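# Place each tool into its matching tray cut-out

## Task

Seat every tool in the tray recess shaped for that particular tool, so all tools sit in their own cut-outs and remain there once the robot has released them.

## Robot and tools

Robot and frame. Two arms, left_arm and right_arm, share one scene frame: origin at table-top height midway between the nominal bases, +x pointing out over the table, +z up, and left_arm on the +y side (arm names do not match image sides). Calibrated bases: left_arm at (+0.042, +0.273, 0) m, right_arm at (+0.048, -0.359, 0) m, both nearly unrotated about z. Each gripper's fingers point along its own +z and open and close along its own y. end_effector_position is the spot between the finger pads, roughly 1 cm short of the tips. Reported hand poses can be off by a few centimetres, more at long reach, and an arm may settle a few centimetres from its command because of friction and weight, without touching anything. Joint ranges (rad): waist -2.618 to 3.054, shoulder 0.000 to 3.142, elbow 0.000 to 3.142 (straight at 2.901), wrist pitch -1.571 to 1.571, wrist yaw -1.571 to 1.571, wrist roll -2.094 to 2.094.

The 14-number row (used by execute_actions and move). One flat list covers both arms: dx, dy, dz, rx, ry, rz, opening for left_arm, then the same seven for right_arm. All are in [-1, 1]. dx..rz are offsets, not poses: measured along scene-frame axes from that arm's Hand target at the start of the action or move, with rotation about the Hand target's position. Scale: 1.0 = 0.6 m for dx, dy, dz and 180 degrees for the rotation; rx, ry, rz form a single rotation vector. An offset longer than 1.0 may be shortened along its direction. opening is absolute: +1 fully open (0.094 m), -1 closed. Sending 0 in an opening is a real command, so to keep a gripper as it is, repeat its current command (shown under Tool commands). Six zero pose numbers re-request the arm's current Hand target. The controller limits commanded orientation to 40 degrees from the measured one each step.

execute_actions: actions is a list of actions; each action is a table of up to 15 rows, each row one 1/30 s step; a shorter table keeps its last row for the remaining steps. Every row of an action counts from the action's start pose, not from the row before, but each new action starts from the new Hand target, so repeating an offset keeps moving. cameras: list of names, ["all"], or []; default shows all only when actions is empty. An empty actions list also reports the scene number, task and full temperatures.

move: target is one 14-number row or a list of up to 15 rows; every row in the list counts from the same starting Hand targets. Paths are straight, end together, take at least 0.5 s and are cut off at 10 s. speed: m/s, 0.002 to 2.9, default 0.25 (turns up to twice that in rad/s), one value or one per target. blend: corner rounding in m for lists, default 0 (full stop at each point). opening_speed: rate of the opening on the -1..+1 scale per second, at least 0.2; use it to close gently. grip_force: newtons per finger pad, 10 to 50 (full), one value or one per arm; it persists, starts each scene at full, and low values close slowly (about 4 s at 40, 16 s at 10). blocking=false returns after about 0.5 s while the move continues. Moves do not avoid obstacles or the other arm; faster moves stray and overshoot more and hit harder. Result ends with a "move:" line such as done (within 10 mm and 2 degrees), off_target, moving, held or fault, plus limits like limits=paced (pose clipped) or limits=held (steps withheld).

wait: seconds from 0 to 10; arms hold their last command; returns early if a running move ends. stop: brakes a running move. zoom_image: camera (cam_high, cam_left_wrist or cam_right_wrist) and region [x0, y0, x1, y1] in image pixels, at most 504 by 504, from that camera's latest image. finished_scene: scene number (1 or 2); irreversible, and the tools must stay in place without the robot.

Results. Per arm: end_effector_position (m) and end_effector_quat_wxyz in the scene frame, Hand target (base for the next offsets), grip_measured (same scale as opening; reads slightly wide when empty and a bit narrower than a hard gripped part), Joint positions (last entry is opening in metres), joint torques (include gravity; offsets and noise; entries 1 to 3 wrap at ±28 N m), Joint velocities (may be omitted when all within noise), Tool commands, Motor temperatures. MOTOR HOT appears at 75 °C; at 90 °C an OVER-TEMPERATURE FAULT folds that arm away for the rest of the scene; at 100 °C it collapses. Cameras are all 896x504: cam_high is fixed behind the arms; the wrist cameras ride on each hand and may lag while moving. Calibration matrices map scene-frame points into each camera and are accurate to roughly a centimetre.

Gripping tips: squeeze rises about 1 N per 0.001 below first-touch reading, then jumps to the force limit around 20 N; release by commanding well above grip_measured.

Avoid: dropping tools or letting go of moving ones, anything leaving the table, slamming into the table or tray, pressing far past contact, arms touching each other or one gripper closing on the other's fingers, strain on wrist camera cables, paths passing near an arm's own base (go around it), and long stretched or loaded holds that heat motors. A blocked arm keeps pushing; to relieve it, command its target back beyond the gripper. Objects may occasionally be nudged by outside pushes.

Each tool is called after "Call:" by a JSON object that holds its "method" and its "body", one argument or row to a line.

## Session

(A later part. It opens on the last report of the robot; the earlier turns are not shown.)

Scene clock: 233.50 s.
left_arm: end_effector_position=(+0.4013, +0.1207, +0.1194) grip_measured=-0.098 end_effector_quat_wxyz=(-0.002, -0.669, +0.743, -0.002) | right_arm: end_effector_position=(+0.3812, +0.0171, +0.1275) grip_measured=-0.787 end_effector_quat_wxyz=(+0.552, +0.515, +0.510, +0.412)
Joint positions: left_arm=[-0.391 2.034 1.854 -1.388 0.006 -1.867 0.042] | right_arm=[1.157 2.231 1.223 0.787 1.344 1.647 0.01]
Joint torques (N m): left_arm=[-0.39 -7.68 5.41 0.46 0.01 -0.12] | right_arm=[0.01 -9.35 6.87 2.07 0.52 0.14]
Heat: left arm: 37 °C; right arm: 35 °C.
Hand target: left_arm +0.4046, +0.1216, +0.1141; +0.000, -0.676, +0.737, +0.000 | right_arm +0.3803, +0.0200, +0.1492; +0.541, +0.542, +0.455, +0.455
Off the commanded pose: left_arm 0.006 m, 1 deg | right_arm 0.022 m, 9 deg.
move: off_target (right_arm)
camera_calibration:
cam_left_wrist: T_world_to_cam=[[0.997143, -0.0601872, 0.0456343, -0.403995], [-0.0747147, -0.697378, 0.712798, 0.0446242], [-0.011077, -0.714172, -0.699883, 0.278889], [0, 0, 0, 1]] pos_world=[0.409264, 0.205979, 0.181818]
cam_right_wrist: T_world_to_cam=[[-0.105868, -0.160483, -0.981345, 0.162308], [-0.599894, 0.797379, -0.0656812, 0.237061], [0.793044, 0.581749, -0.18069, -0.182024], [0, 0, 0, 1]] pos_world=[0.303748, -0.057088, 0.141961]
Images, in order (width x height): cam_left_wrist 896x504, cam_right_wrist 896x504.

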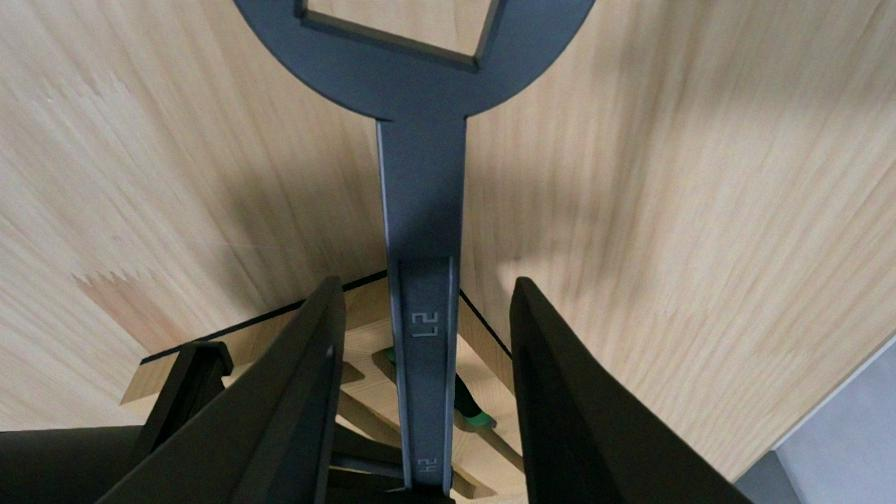

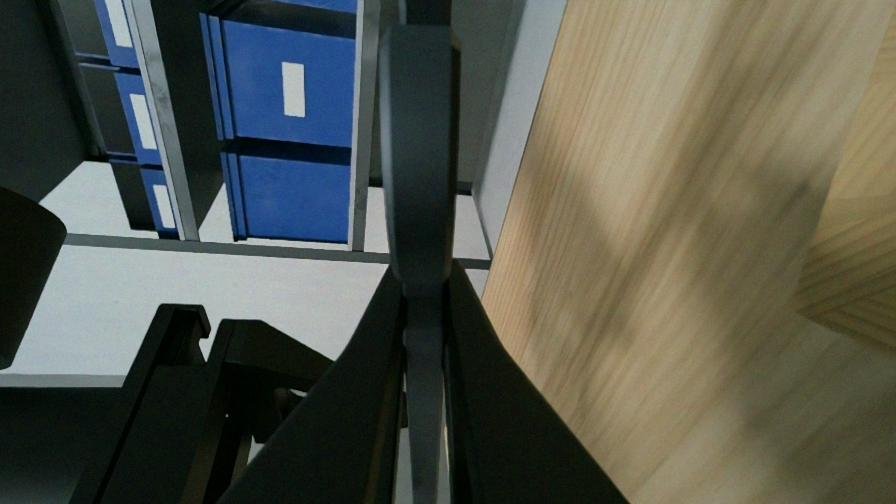

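Call:
{"method": "move", "body": {
  "target": [
    [0,0,-0.015,0,0,0,-0.1,0,0,0,0,0,0,-0.95],
    [0,0,-0.015,0,0,0,-0.95,0,0,0,0,0,0,-0.95]
  ],
  "cameras": ["cam_left_wrist","cam_right_wrist"],
  "speed": 0.1,
  "opening_speed": 0.6
}}

Scene clock: 237.23 s.
left_arm: end_effector_position=(+0.4013, +0.1198, +0.1105) grip_measured=-0.661 end_effector_quat_wxyz=(+0.004, +0.672, -0.741, +0.003) | right_arm: end_effector_position=(+0.3816, +0.0158, +0.1277) grip_measured=-0.787 end_effector_quat_wxyz=(+0.554, +0.516, +0.508, +0.411)
Joint positions: left_arm=[-0.391 2.034 1.819 -1.353 0.011 -1.875 0.016] | right_arm=[1.156 2.231 1.223 0.787 1.349 1.647 0.01]
Joint torques (N m): left_arm=[-0.44 -7.86 5.07 0.47 -0.04 -0.09] | right_arm=[0.02 -9.35 6.89 2.07 0.47 0.13]
Heat: left arm: 36 °C; right arm: 36 °C.
Hand target: left_arm +0.4046, +0.1216, +0.1051; +0.000, -0.676, +0.737, +0.000 | right_arm +0.3803, +0.0200, +0.1492; +0.541, +0.542, +0.455, +0.455
Off the commanded pose: left_arm 0.007 m, 1 deg | right_arm 0.022 m, 9 deg.
move: off_target (right_arm)
camera_calibration:
cam_left_wrist: T_world_to_cam=[[0.997661, -0.0523088, 0.0440129, -0.404657], [-0.0680163, -0.694872, 0.71591, 0.0470073], [-0.00686506, -0.717229, -0.696804, 0.27032], [0, 0, 0, 1]] pos_world=[0.408764, 0.205378, 0.172517]
cam_right_wrist: T_world_to_cam=[[-0.105961, -0.160169, -0.981386, 0.162428], [-0.594979, 0.800986, -0.0664857, 0.236527], [0.796726, 0.576859, -0.18017, -0.183004], [0, 0, 0, 1]] pos_world=[0.303743, -0.0578714, 0.142159]
Images, in order (width x height): cam_left_wrist 896x504, cam_right_wrist 896x504.

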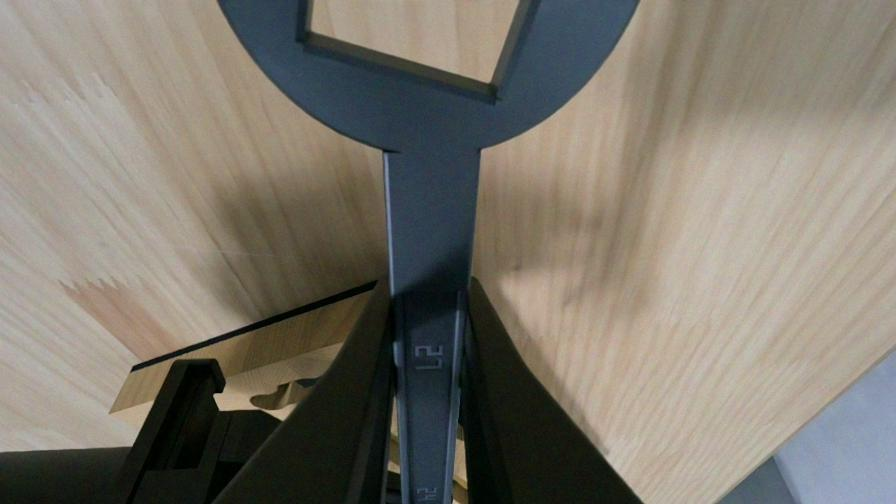

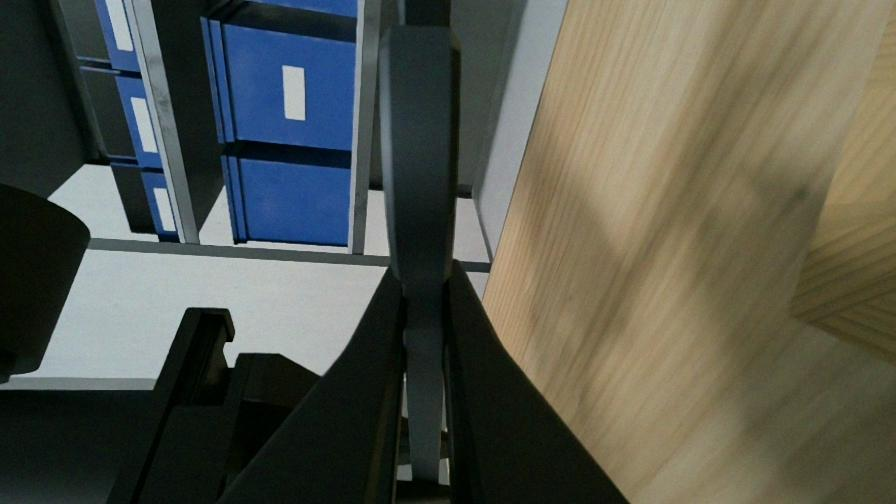

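Call:
{"method": "move", "body": {
  "target": [
    [0,0,0,0,0,0,-0.95,0,0,0,0,0,0,-0.3],
    [0,0,0,0,0,0,-0.95,-0.17,0.02,0.01,0,0,0,-0.3],
    [0,0,0,0,0,0,-0.95,-0.17,-0.25,0.1,0,0,0,-0.3]
  ],
  "cameras": ["all"],
  "speed": [0.1,0.12,0.2],
  "opening_speed": 0.6
}}

Scene clock: 243.50 s.
left_arm: end_effector_position=(+0.4019, +0.1232, +0.1067) grip_measured=-0.662 end_effector_quat_wxyz=(+0.001, -0.670, +0.743, +0.004) | right_arm: end_effector_position=(+0.2803, -0.1263, +0.2072) grip_measured=-0.302 end_effector_quat_wxyz=(+0.538, +0.546, +0.451, +0.457)
Joint positions: left_arm=[-0.389 2.04 1.812 -1.35 -0.005 -1.867 0.016] | right_arm=[1.318 1.541 0.571 0.878 1.537 1.677 0.033]
Joint torques (N m): left_arm=[-0.51 -8.4 5.64 0.45 0 -0.11] | right_arm=[-0.28 -5.85 3.73 1 0.03 -0.11]
Heat: left arm: 36 °C; right arm: 35 °C.
Hand target: left_arm +0.4046, +0.1216, +0.1051; +0.000, -0.676, +0.737, +0.000 | right_arm +0.2783, -0.1300, +0.2092; +0.541, +0.542, +0.455, +0.455
Off the commanded pose: left_arm 0.004 m, 1 deg | right_arm 0.005 m, 1 deg.
move: done
camera_calibration:
cam_left_wrist: T_world_to_cam=[[0.99742, -0.0592148, 0.0405919, -0.403626], [-0.0706107, -0.706996, 0.703684, 0.0559262], [-0.0129702, -0.704734, -0.709353, 0.272349], [0, 0, 0, 1]] pos_world=[0.410066, 0.207573, 0.170221]
cam_right_wrist: T_world_to_cam=[[-0.0389151, -0.0162446, -0.99911, 0.210042], [-0.572786, 0.819656, 0.00898308, 0.27585], [0.818781, 0.572626, -0.0412017, -0.0415132], [0, 0, 0, 1]] pos_world=[0.200167, -0.198919, 0.205667]

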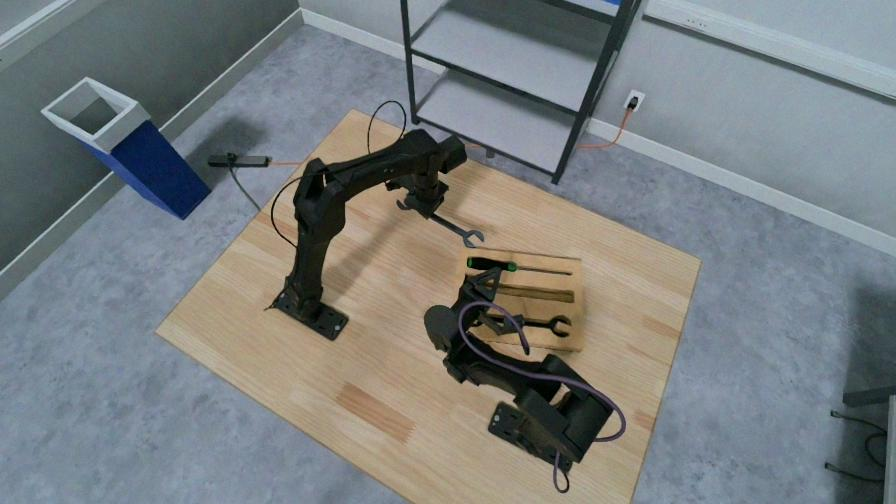

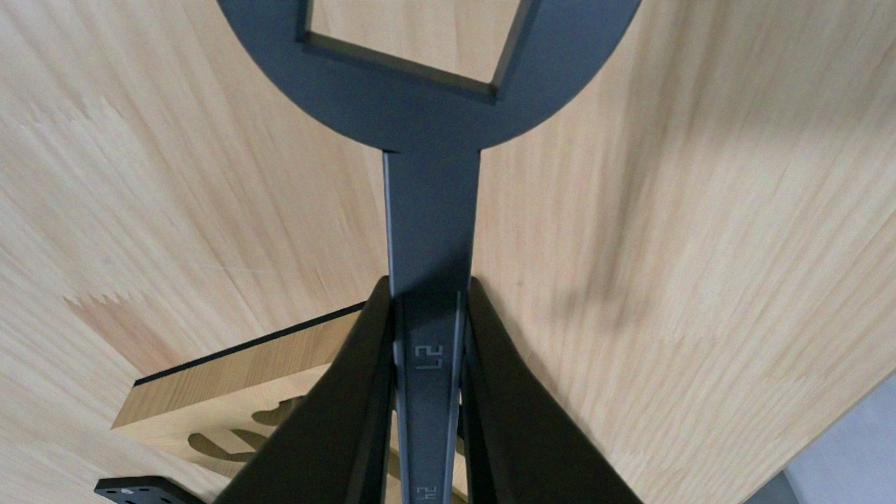

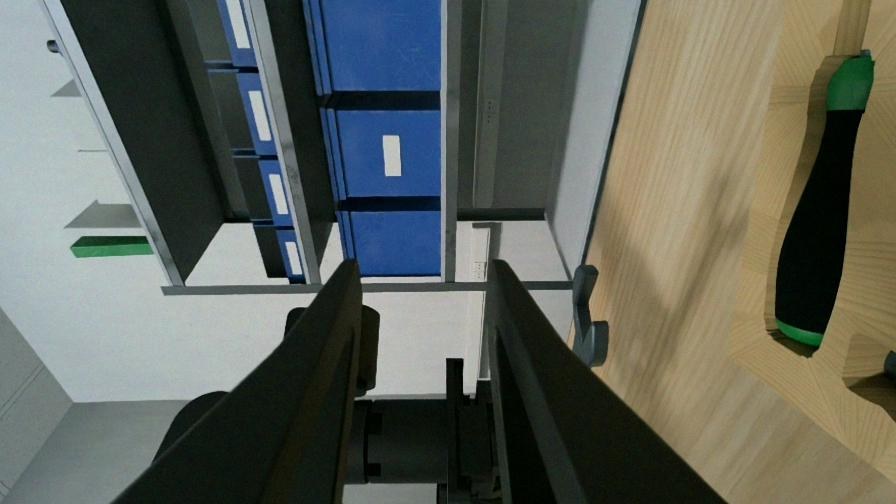

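Call:
{"method": "move", "body": {
  "target": [
    [-0.04,0.22,0,0,0,0,-0.95,0,0,0,0,0,0,-0.3],
    [-0.04,0.22,-0.155,0,0,0,-0.95,0,-0.2,0,0,0,0,-0.3],
    [-0.04,0.22,-0.155,0,0,0,-0.3,0,-0.2,0,0,0,0,-0.3],
    [-0.04,0.22,0.18,0,0,0,-0.3,0,-0.2,0,0,0,0,-0.3]
  ],
  "cameras": ["cam_left_wrist"],
  "speed": [0.25,0.12,0.1,0.25],
  "opening_speed": 0.8
}}

Scene clock: 252.90 s.
left_arm: end_effector_position=(+0.3831, +0.2512, +0.1938) grip_measured=-0.301 end_effector_quat_wxyz=(-0.017, +0.676, -0.737, +0.022) | right_arm: end_effector_position=(+0.2787, -0.2478, +0.2083) grip_measured=-0.302 end_effector_quat_wxyz=(+0.540, +0.542, +0.451, +0.460)
Joint positions: left_arm=[-0.053 1.821 1.86 -1.554 0.006 -1.548 0.033] | right_arm=[1.162 0.929 0.173 0.78 1.376 1.558 0.033]
Joint torques (N m): left_arm=[-0.43 -9.81 7.83 0.25 0.01 0.08] | right_arm=[-0.55 -2.11 5.56 0.78 -0.06 0.05]
Heat: left arm: 35 °C; right arm: 34 °C.
Hand target: left_arm +0.3806, +0.2536, +0.2131; +0.000, +0.676, -0.737, +0.000 | right_arm +0.2783, -0.2500, +0.2092; +0.541, +0.542, +0.455, +0.455
Off the commanded pose: left_arm 0.020 m, 3 deg | right_arm 0.002 m, 1 deg.
joint sent to its limit (left arm) — joint 4 (wrist pitch), lower limit. The joint targets are off in position and orientation.
move: off_target (left_arm)
camera_calibration:
cam_left_wrist: T_world_to_cam=[[0.994005, -0.0415866, 0.101113, -0.39562], [-0.101406, -0.696387, 0.710466, 0.0917218], [0.040868, -0.71646, -0.69643, 0.404004], [0, 0, 0, 1]] pos_world=[0.386038, 0.336874, 0.256198]
Images, in order (width x height): cam_left_wrist 896x504.

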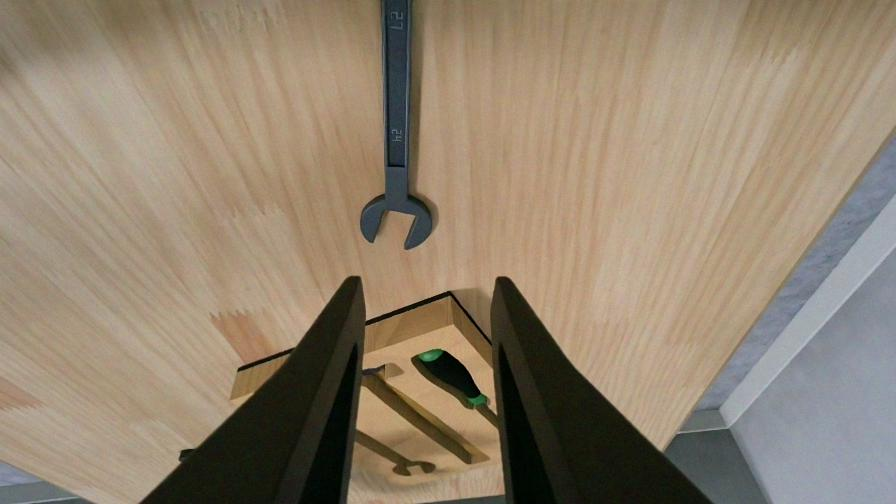

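Call:
{"method": "move", "body": {
  "target": [
    [0,0,0,0,0,-0.5,-0.2,0,0,0,0,0,0,-0.3],
    [-0.002,-0.031,-0.15,0,0,0.99,-0.2,0,0,0,0,0,0,-0.3]
  ],
  "cameras": ["cam_left_wrist"],
  "speed": 0.35
}}

Scene clock: 260.73 s.
left_arm: end_effector_position=(+0.3768, +0.2355, +0.1278) grip_measured=-0.201 end_effector_quat_wxyz=(-0.002, +0.742, +0.670, +0.001) | right_arm: end_effector_position=(+0.2787, -0.2478, +0.2083) grip_measured=-0.302 end_effector_quat_wxyz=(+0.539, +0.543, +0.451, +0.460)
Joint positions: left_arm=[-0.107 1.821 1.596 -1.349 -0.005 1.555 0.038] | right_arm=[1.162 0.929 0.173 0.78 1.376 1.56 0.033]
Joint torques (N m): left_arm=[-0.54 -6.19 4.97 0.48 0.01 0.11] | right_arm=[-0.55 -2.11 5.56 0.78 -0.06 0.05]
Heat: left arm: 35 °C; right arm: 34 °C.
Hand target: left_arm +0.3794, +0.2350, +0.1231; +0.000, +0.748, +0.664, +0.000 | right_arm +0.2783, -0.2500, +0.2092; +0.541, +0.542, +0.455, +0.455
Off the commanded pose: left_arm 0.005 m, 1 deg | right_arm 0.002 m, 1 deg.
move: done
camera_calibration:
cam_left_wrist: T_world_to_cam=[[-0.997236, 0.0571196, 0.0475061, 0.350495], [0.0739161, 0.698483, 0.711799, -0.267681], [0.00747544, 0.713343, -0.700775, 0.0234499], [0, 0, 0, 1]] pos_world=[0.369137, 0.150222, 0.190317]
Images, in order (width x height): cam_left_wrist 896x504.

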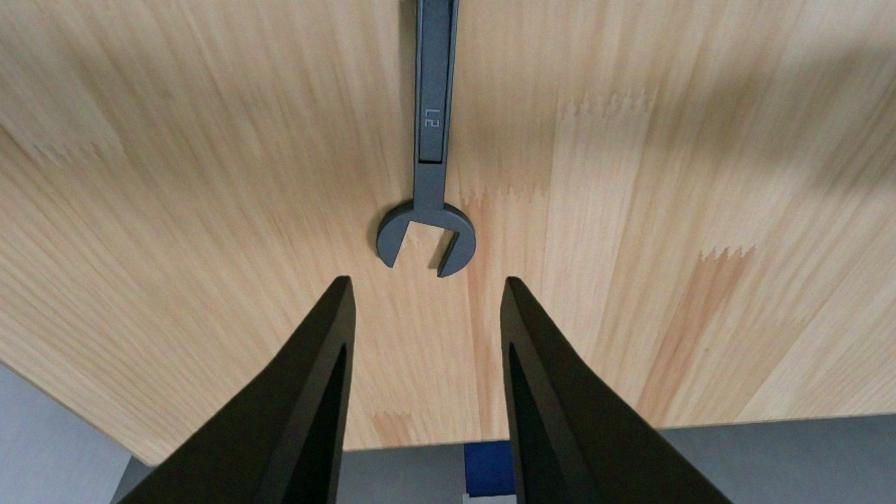

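Call:
{"method": "move", "body": {
  "target": [
    [0.002,0,-0.187,0,0,0.01,-0.2,0,0,0,0,0,0,-0.3],
    [0.002,0,-0.187,0,0,0.01,-0.95,0,0,0,0,0,0,-0.3],
    [0.002,0,0.05,0,0,0.01,-0.95,0,-0.1,0,0,0,0,-0.3]
  ],
  "cameras": ["cam_left_wrist"],
  "speed": [0.15,0.1,0.2],
  "opening_speed": 0.8
}}

Scene clock: 266.97 s.
left_arm: end_effector_position=(+0.3752, +0.2368, +0.1265) grip_measured=-0.679 end_effector_quat_wxyz=(-0.032, +0.739, +0.672, -0.020) | right_arm: end_effector_position=(+0.2782, -0.3093, +0.2017) grip_measured=-0.302 end_effector_quat_wxyz=(+0.541, +0.541, +0.453, +0.457)
Joint positions: left_arm=[-0.107 1.885 1.671 -1.431 -0.011 1.547 0.015] | right_arm=[0.936 0.373 0.077 0.304 1.151 1.569 0.033]
Joint torques (N m): left_arm=[-0.49 -11.36 9.52 0.04 0.07 -0.11] | right_arm=[-0.5 0.06 8.5 0.91 -0.03 0.05]
Heat: left arm: 34 °C; right arm: 34 °C.
Hand target: left_arm +0.3806, +0.2350, +0.1531; +0.000, +0.737, +0.676, +0.000 | right_arm +0.2783, -0.3100, +0.2092; +0.541, +0.542, +0.455, +0.455
Off the commanded pose: left_arm 0.027 m, 4 deg | right_arm 0.008 m, 0 deg.
move: off_target (left_arm)
camera_calibration:
cam_left_wrist: T_world_to_cam=[[-0.991746, 0.0485234, 0.118686, 0.33986], [0.119287, 0.688627, 0.715236, -0.282691], [-0.0470244, 0.72349, -0.688731, 0.0380916], [0, 0, 0, 1]] pos_world=[0.372567, 0.150619, 0.18809]
Images, in order (width x height): cam_left_wrist 896x504.

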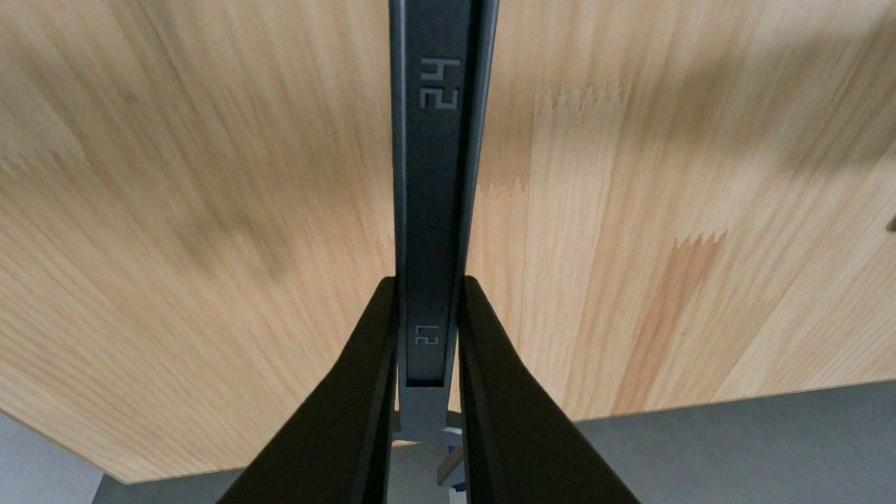

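Call:
{"method": "move", "body": {
  "target": [
    [0,0,0.05,0,0,0,-0.95,-0.1,-0.15,0.085,-0.567,0.051,0.254,0]
  ],
  "speed": 0.4
}}

Call:
{"method": "move", "body": {
  "target": [
    [-0.188,-0.72,-0.07,0,0,0.145,-0.95,0,0,0,0,0,0,0]
  ],
  "cameras": ["all"]
}}

Call:
{"method": "zoom_image", "body": {
  "camera": "cam_high",
  "region": [440, 230, 600, 350]
}}

Scene clock: 273.60 s.
left_arm: end_effector_position=(+0.3770, +0.2366, +0.1623) grip_measured=-0.679 end_effector_quat_wxyz=(-0.024, +0.739, +0.673, -0.013) | right_arm: end_effector_position=(+0.2169, -0.4033, +0.2480) grip_measured=-0.002 end_effector_quat_wxyz=(+0.458, -0.184, +0.869, -0.034)
Joint positions: left_arm=[-0.107 1.885 1.816 -1.554 -0.011 1.547 0.015] | right_arm=[-1.276 0.754 1.012 -1.552 -0.925 -1.511 0.047]
Joint torques (N m): left_arm=[-0.47 -9.54 9.62 0.06 0.07 -0.1] | right_arm=[0.4 1.09 7.1 0.38 -0.86 -0.09]
Heat: left arm: 35 °C; right arm: 35 °C.
Hand target: left_arm +0.3806, +0.2350, +0.1831; +0.000, +0.737, +0.676, +0.000 | right_arm +0.2183, -0.4000, +0.2602; +0.526, -0.229, +0.817, +0.056
Off the commanded pose: left_arm 0.021 m, 3 deg | right_arm 0.013 m, 15 deg.
joint sent to its limit (left arm) — joint 4 (wrist pitch), lower limit. The joint targets are off in position, not in orientation.
joint sent to its limit (right arm) — joint 4 (wrist pitch), lower limit. The joint targets are off in position and orientation.
move: off_target (left_arm, right_arm)

Scene clock: 278.07 s.
left_arm: end_effector_position=(+0.2615, -0.1909, +0.1276) grip_measured=-0.679 end_effector_quat_wxyz=(+0.084, +0.574, +0.814, -0.043) | right_arm: end_effector_position=(+0.2169, -0.4033, +0.2480) grip_measured=-0.002 end_effector_quat_wxyz=(+0.458, -0.184, +0.869, -0.034)
Joint positions: left_arm=[-1.124 2.539 2.73 -1.574 -0.009 0.095 0.015] | right_arm=[-1.276 0.754 1.012 -1.552 -0.925 -1.511 0.047]
Joint torques (N m): left_arm=[0.4 -11.49 9.96 0.66 0.06 -0.11] | right_arm=[0.4 1.13 7.12 0.38 -0.86 -0.08]
Heat: left arm: 36 °C; right arm: 35 °C.
Hand target: left_arm +0.2678, -0.1970, +0.1411; +0.000, +0.566, +0.825, +0.000 | right_arm +0.2183, -0.4000, +0.2602; +0.526, -0.229, +0.817, +0.056
Off the commanded pose: left_arm 0.016 m, 11 deg | right_arm 0.013 m, 15 deg.
joint sent to its limit (left arm) — joint 4 (wrist pitch), lower limit. The joint targets are off in position and orientation.
joint sent to its limit (right arm) — joint 4 (wrist pitch), lower limit. The joint targets are off in position and orientation.
move: off_target (left_arm, right_arm)
camera_calibration:
cam_left_wrist: T_world_to_cam=[[-0.928349, -0.370798, 0.0260227, 0.163001], [-0.292262, 0.771391, 0.565277, 0.167126], [-0.229678, 0.517169, -0.82449, 0.368666], [0, 0, 0, 1]] pos_world=[0.284841, -0.259142, 0.205247]
cam_right_wrist: T_world_to_cam=[[0.281178, -0.919633, 0.27425, -0.505714], [-0.933713, -0.328167, -0.14313, 0.119265], [0.221627, -0.215826, -0.950947, 0.207851], [0, 0, 0, 1]] pos_world=[0.207489, -0.381073, 0.353418]

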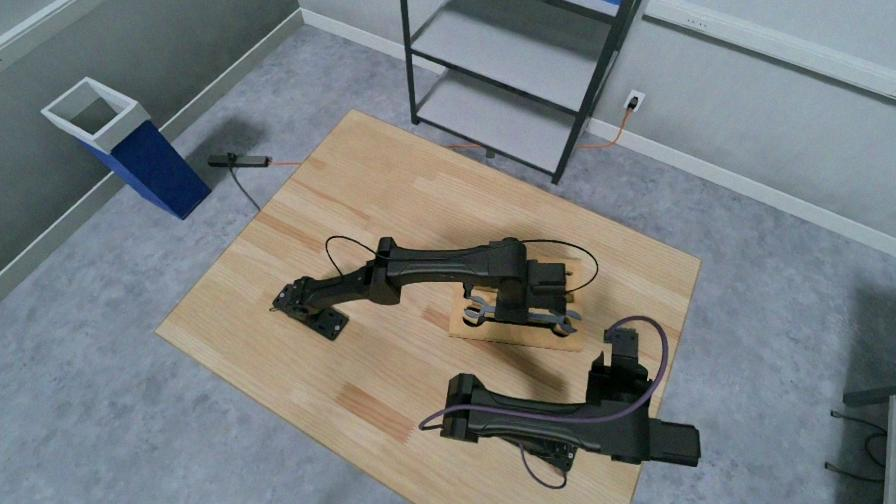

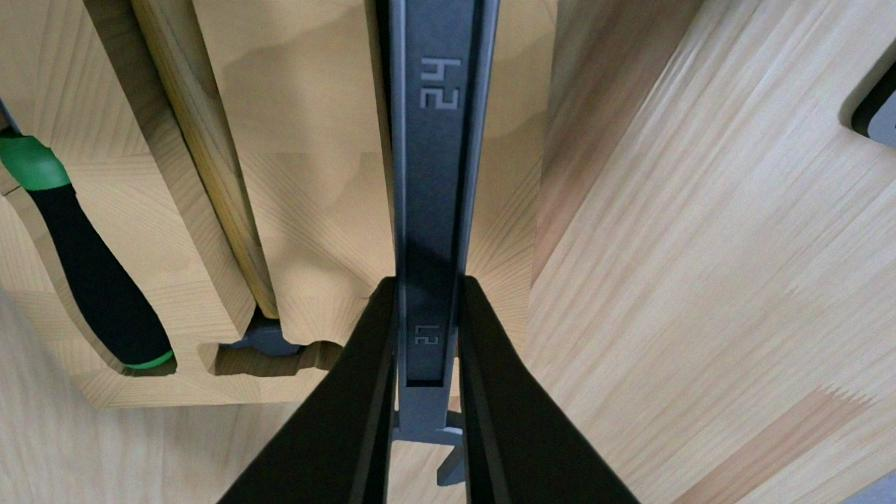

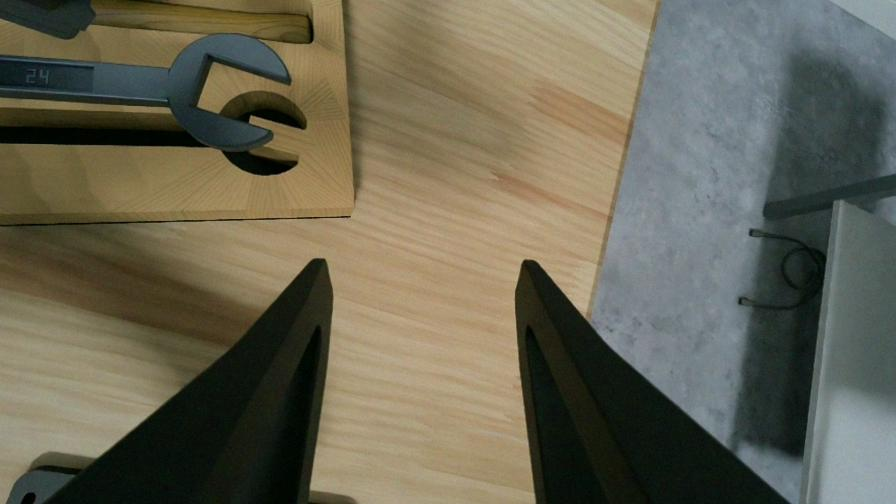

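Scaled by 3.150 from the camera's 896x504 image, which has a finer 1280x720 frame.

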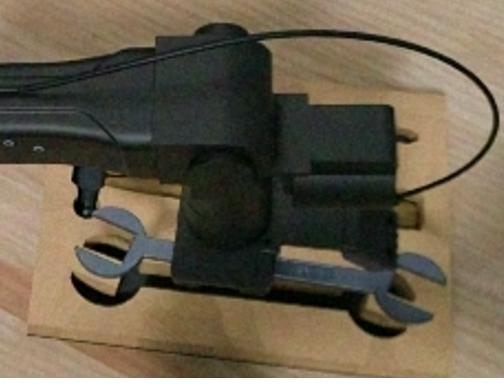

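Call:
{"method": "move", "body": {
  "target": [
    [0,0,-0.09,0,0,0,-0.95,0,0,0,0,0,0,0]
  ],
  "cameras": ["all"],
  "speed": 0.12
}}

Call:
{"method": "zoom_image", "body": {
  "camera": "cam_high",
  "region": [440, 230, 600, 350]
}}

Scene clock: 280.80 s.
left_arm: end_effector_position=(+0.2603, -0.1902, +0.0752) grip_measured=-0.679 end_effector_quat_wxyz=(+0.039, +0.577, +0.816, -0.017) | right_arm: end_effector_position=(+0.2169, -0.4033, +0.2480) grip_measured=-0.002 end_effector_quat_wxyz=(+0.458, -0.184, +0.869, -0.034)
Joint positions: left_arm=[-1.126 2.647 2.734 -1.574 -0.009 0.095 0.015] | right_arm=[-1.276 0.754 1.012 -1.552 -0.925 -1.511 0.047]
Joint torques (N m): left_arm=[0.38 -12.05 9.91 0.48 0.05 -0.12] | right_arm=[0.42 1.11 7.12 0.38 -0.86 -0.09]
Heat: left arm: 36 °C; right arm: 36 °C.
Hand target: left_arm +0.2678, -0.1970, +0.0871; +0.000, +0.566, +0.825, +0.000 | right_arm +0.2183, -0.4000, +0.2602; +0.526, -0.229, +0.817, +0.056
Off the commanded pose: left_arm 0.016 m, 5 deg | right_arm 0.013 m, 15 deg.
joint sent to its limit (left arm) — joint 4 (wrist pitch), lower limit. The joint targets are off in position and orientation.
joint sent to its limit (right arm) — joint 4 (wrist pitch), lower limit. The joint targets are off in position and orientation.
move: off_target (left_arm, right_arm)
camera_calibration:
cam_left_wrist: T_world_to_cam=[[-0.927632, -0.372143, 0.0317501, 0.162609], [-0.264424, 0.714398, 0.647855, 0.171591], [-0.263777, 0.592575, -0.761102, 0.34327], [0, 0, 0, 1]] pos_world=[0.28676, -0.265484, 0.144935]
cam_right_wrist: T_world_to_cam=[[0.281178, -0.919633, 0.27425, -0.505714], [-0.933713, -0.328167, -0.14313, 0.119265], [0.221627, -0.215826, -0.950947, 0.207851], [0, 0, 0, 1]] pos_world=[0.207489, -0.381073, 0.353418]

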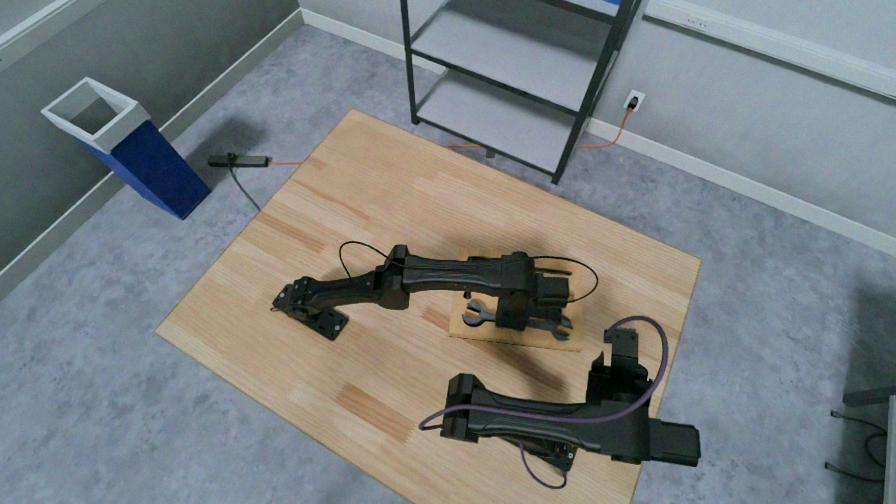

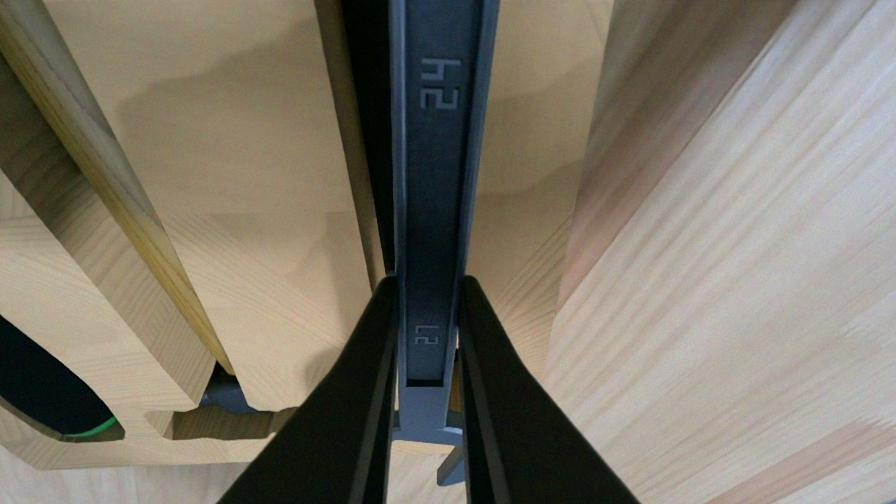

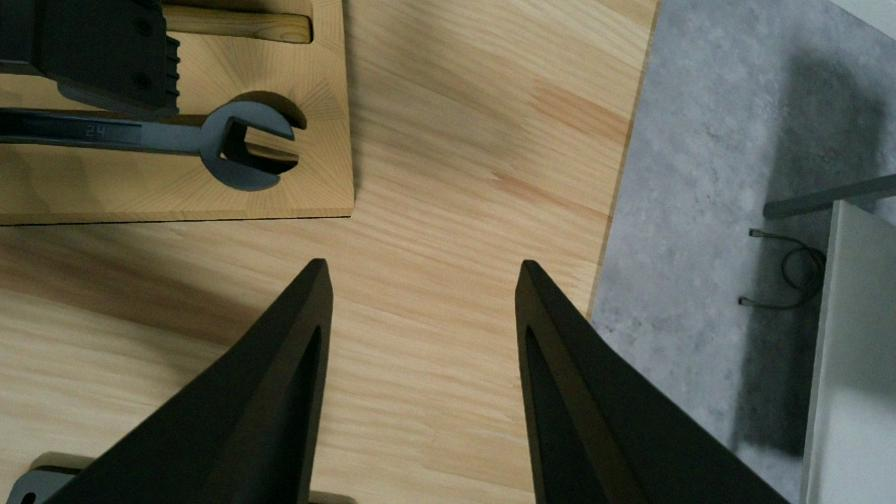

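Scaled by 3.150 from the camera's 896x504 image, which has a finer 1280x720 frame.

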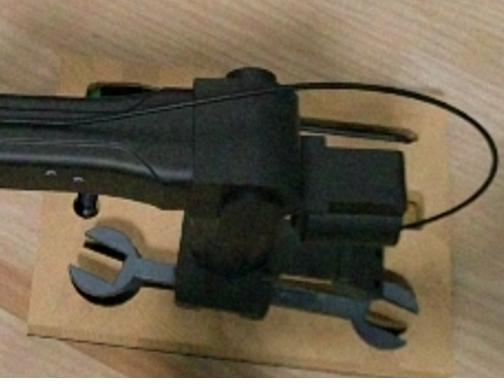

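Call:
{"method": "move", "body": {
  "target": [
    [0.025,0,0,0,0,0.018,-0.95,0,0,0,0,0,0,0]
  ],
  "cameras": ["all"],
  "speed": 0.12
}}

Call:
{"method": "zoom_image", "body": {
  "camera": "cam_high",
  "region": [440, 230, 600, 350]
}}

Scene clock: 286.17 s.
left_arm: end_effector_position=(+0.2761, -0.1901, +0.0762) grip_measured=-0.679 end_effector_quat_wxyz=(+0.049, +0.552, +0.832, -0.023) | right_arm: end_effector_position=(+0.2169, -0.4033, +0.2480) grip_measured=-0.002 end_effector_quat_wxyz=(+0.458, -0.184, +0.869, -0.034)
Joint positions: left_arm=[-1.098 2.67 2.782 -1.574 -0.009 0.064 0.015] | right_arm=[-1.276 0.754 1.012 -1.552 -0.925 -1.511 0.047]
Joint torques (N m): left_arm=[0.36 -11.81 9.98 0.53 0.07 -0.11] | right_arm=[0.42 1.11 7.15 0.39 -0.85 -0.08]
Heat: left arm: 36 °C; right arm: 36 °C.
Hand target: left_arm +0.2828, -0.1970, +0.0871; +0.000, +0.542, +0.840, +0.000 | right_arm +0.2183, -0.4000, +0.2602; +0.526, -0.229, +0.817, +0.056
Off the commanded pose: left_arm 0.015 m, 6 deg | right_arm 0.013 m, 15 deg.
joint sent to its limit (left arm) — joint 4 (wrist pitch), lower limit. The joint targets are off in position and orientation.
joint sent to its limit (right arm) — joint 4 (wrist pitch), lower limit. The joint targets are off in position and orientation.
move: off_target (left_arm, right_arm)
camera_calibration:
cam_left_wrist: T_world_to_cam=[[-0.904745, -0.424614, 0.0337682, 0.160816], [-0.31106, 0.712784, 0.628634, 0.189053], [-0.290996, 0.558249, -0.776968, 0.350352], [0, 0, 0, 1]] pos_world=[0.306255, -0.262053, 0.147937]
cam_right_wrist: T_world_to_cam=[[0.281178, -0.919633, 0.27425, -0.505714], [-0.933713, -0.328167, -0.14313, 0.119265], [0.221627, -0.215826, -0.950947, 0.207851], [0, 0, 0, 1]] pos_world=[0.207489, -0.381073, 0.353418]

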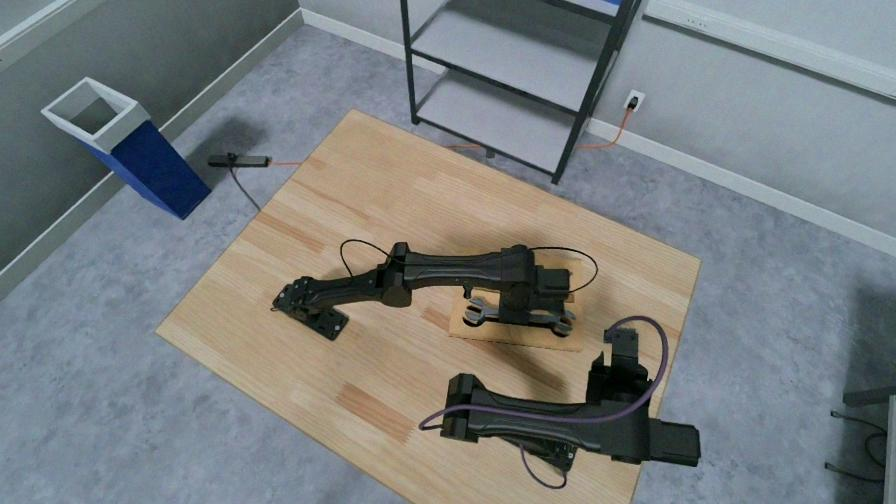

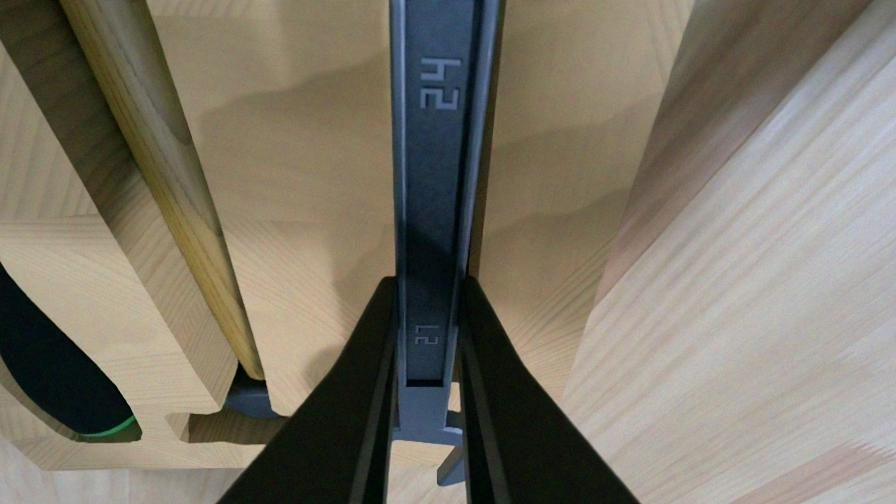

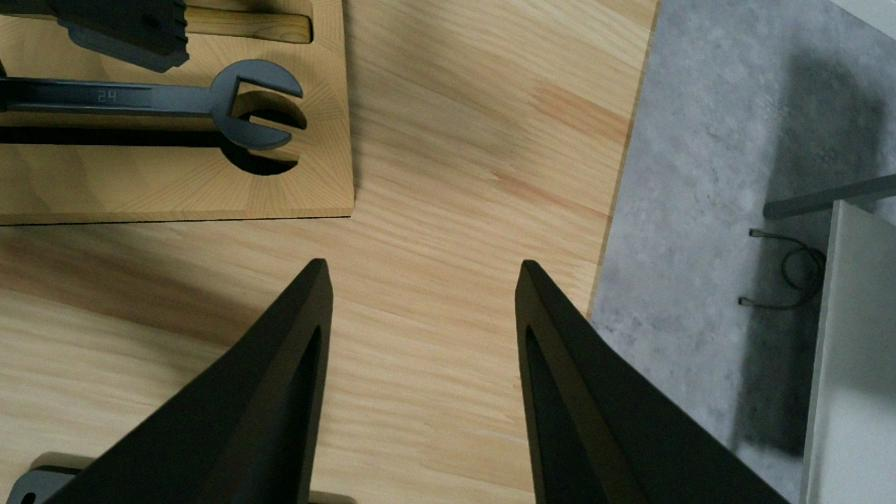

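Scaled by 3.150 from the camera's 896x504 image, which has a finer 1280x720 frame.

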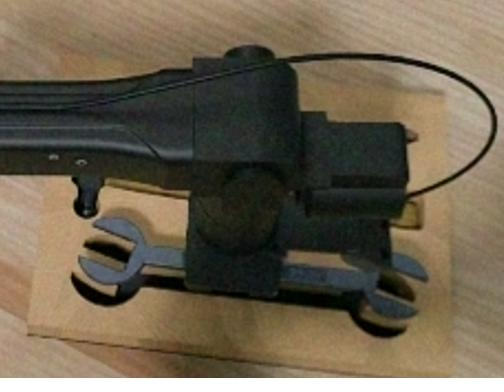

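Call:
{"method": "move", "body": {
  "target": [
    [-0.005,0,-0.042,0,0,0,-0.95,0,0,0,0,0,0,0]
  ],
  "cameras": ["all"],
  "speed": 0.1
}}

Call:
{"method": "zoom_image", "body": {
  "camera": "cam_high",
  "region": [440, 230, 600, 350]
}}

Call:
{"method": "zoom_image", "body": {
  "camera": "cam_right_wrist",
  "region": [0, 0, 360, 240]
}}

Scene clock: 288.07 s.
left_arm: end_effector_position=(+0.2753, -0.1885, +0.0518) grip_measured=-0.679 end_effector_quat_wxyz=(+0.029, +0.551, +0.834, -0.011) | right_arm: end_effector_position=(+0.2169, -0.4033, +0.2480) grip_measured=-0.002 end_effector_quat_wxyz=(+0.458, -0.184, +0.869, -0.034)
Joint positions: left_arm=[-1.098 2.723 2.788 -1.574 -0.009 0.059 0.015] | right_arm=[-1.276 0.754 1.012 -1.552 -0.925 -1.511 0.047]
Joint torques (N m): left_arm=[-0.14 -12.01 10.17 0.46 0.05 -0.13] | right_arm=[0.42 1.11 7.1 0.38 -0.86 -0.08]
Heat: left arm: 36 °C; right arm: 36 °C.
Hand target: left_arm +0.2798, -0.1970, +0.0619; +0.000, +0.542, +0.840, +0.000 | right_arm +0.2183, -0.4000, +0.2602; +0.526, -0.229, +0.817, +0.056
Off the commanded pose: left_arm 0.014 m, 4 deg | right_arm 0.013 m, 15 deg.
joint sent to its limit (left arm) — joint 4 (wrist pitch), lower limit. The joint targets are off in position and orientation.
joint sent to its limit (right arm) — joint 4 (wrist pitch), lower limit. The joint targets are off in position and orientation.
move: off_target (left_arm, right_arm)
camera_calibration:
cam_left_wrist: T_world_to_cam=[[-0.902057, -0.430188, 0.0350862, 0.159659], [-0.300799, 0.684873, 0.663679, 0.193036], [-0.309536, 0.588122, -0.747194, 0.339466], [0, 0, 0, 1]] pos_world=[0.307164, -0.263169, 0.119931]
cam_right_wrist: T_world_to_cam=[[0.281178, -0.919633, 0.27425, -0.505714], [-0.933713, -0.328167, -0.14313, 0.119265], [0.221627, -0.215826, -0.950947, 0.207851], [0, 0, 0, 1]] pos_world=[0.207489, -0.381073, 0.353418]

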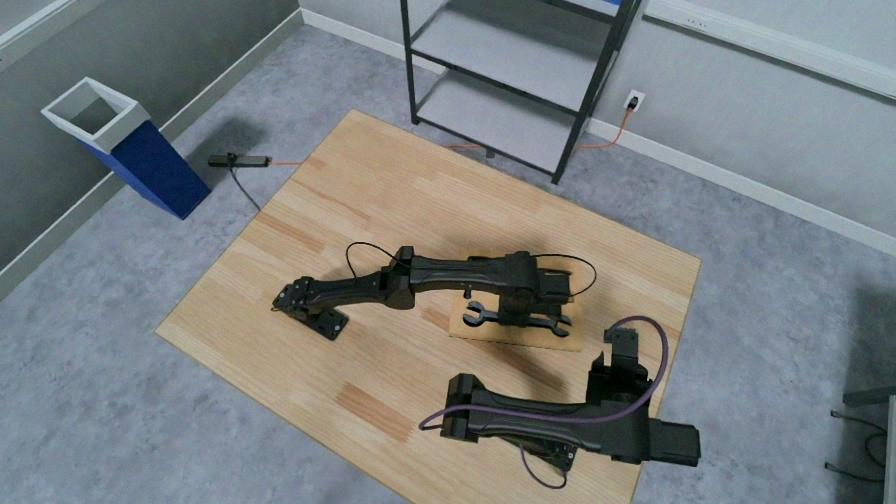

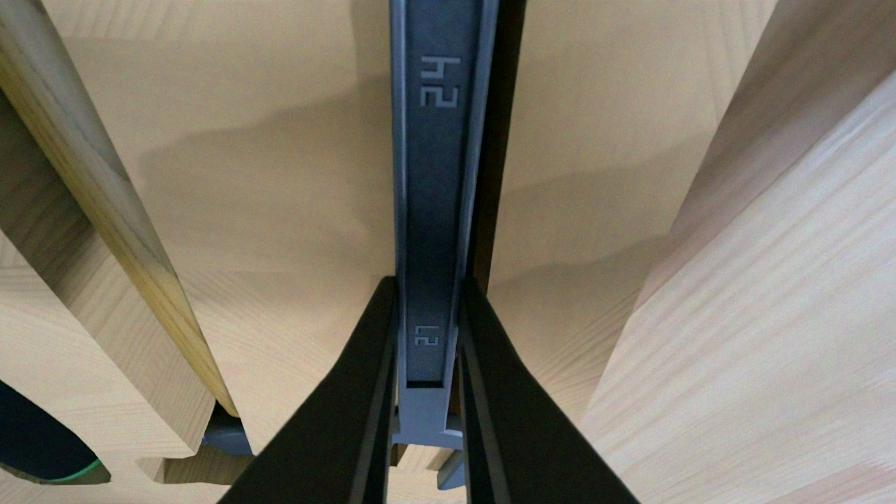

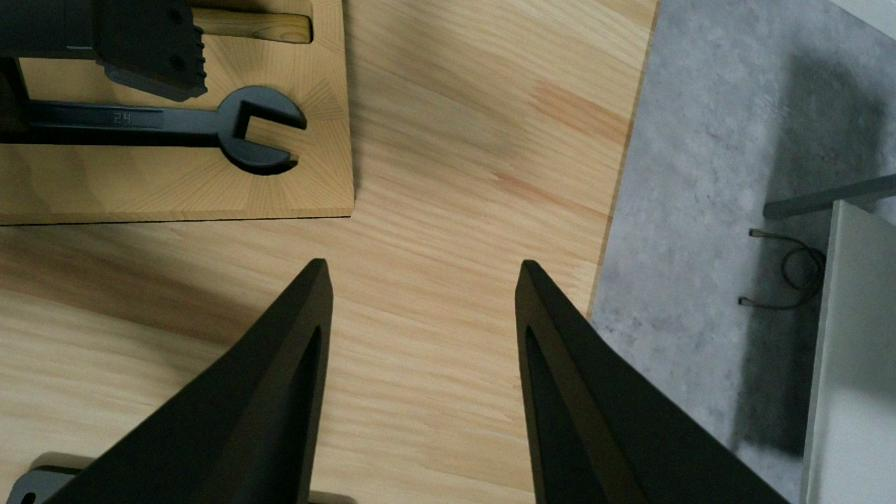

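Scaled by 3.150 from the camera's 896x504 image, which has a finer 1280x720 frame.

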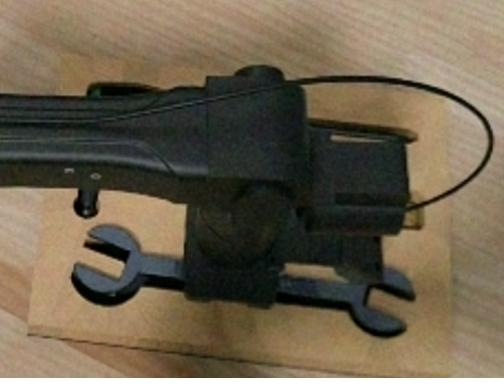

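Scaled by 1.400 from the camera's 896x504 image, which has a finer 1280x720 frame.

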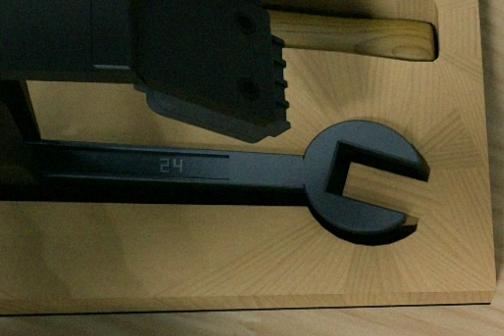

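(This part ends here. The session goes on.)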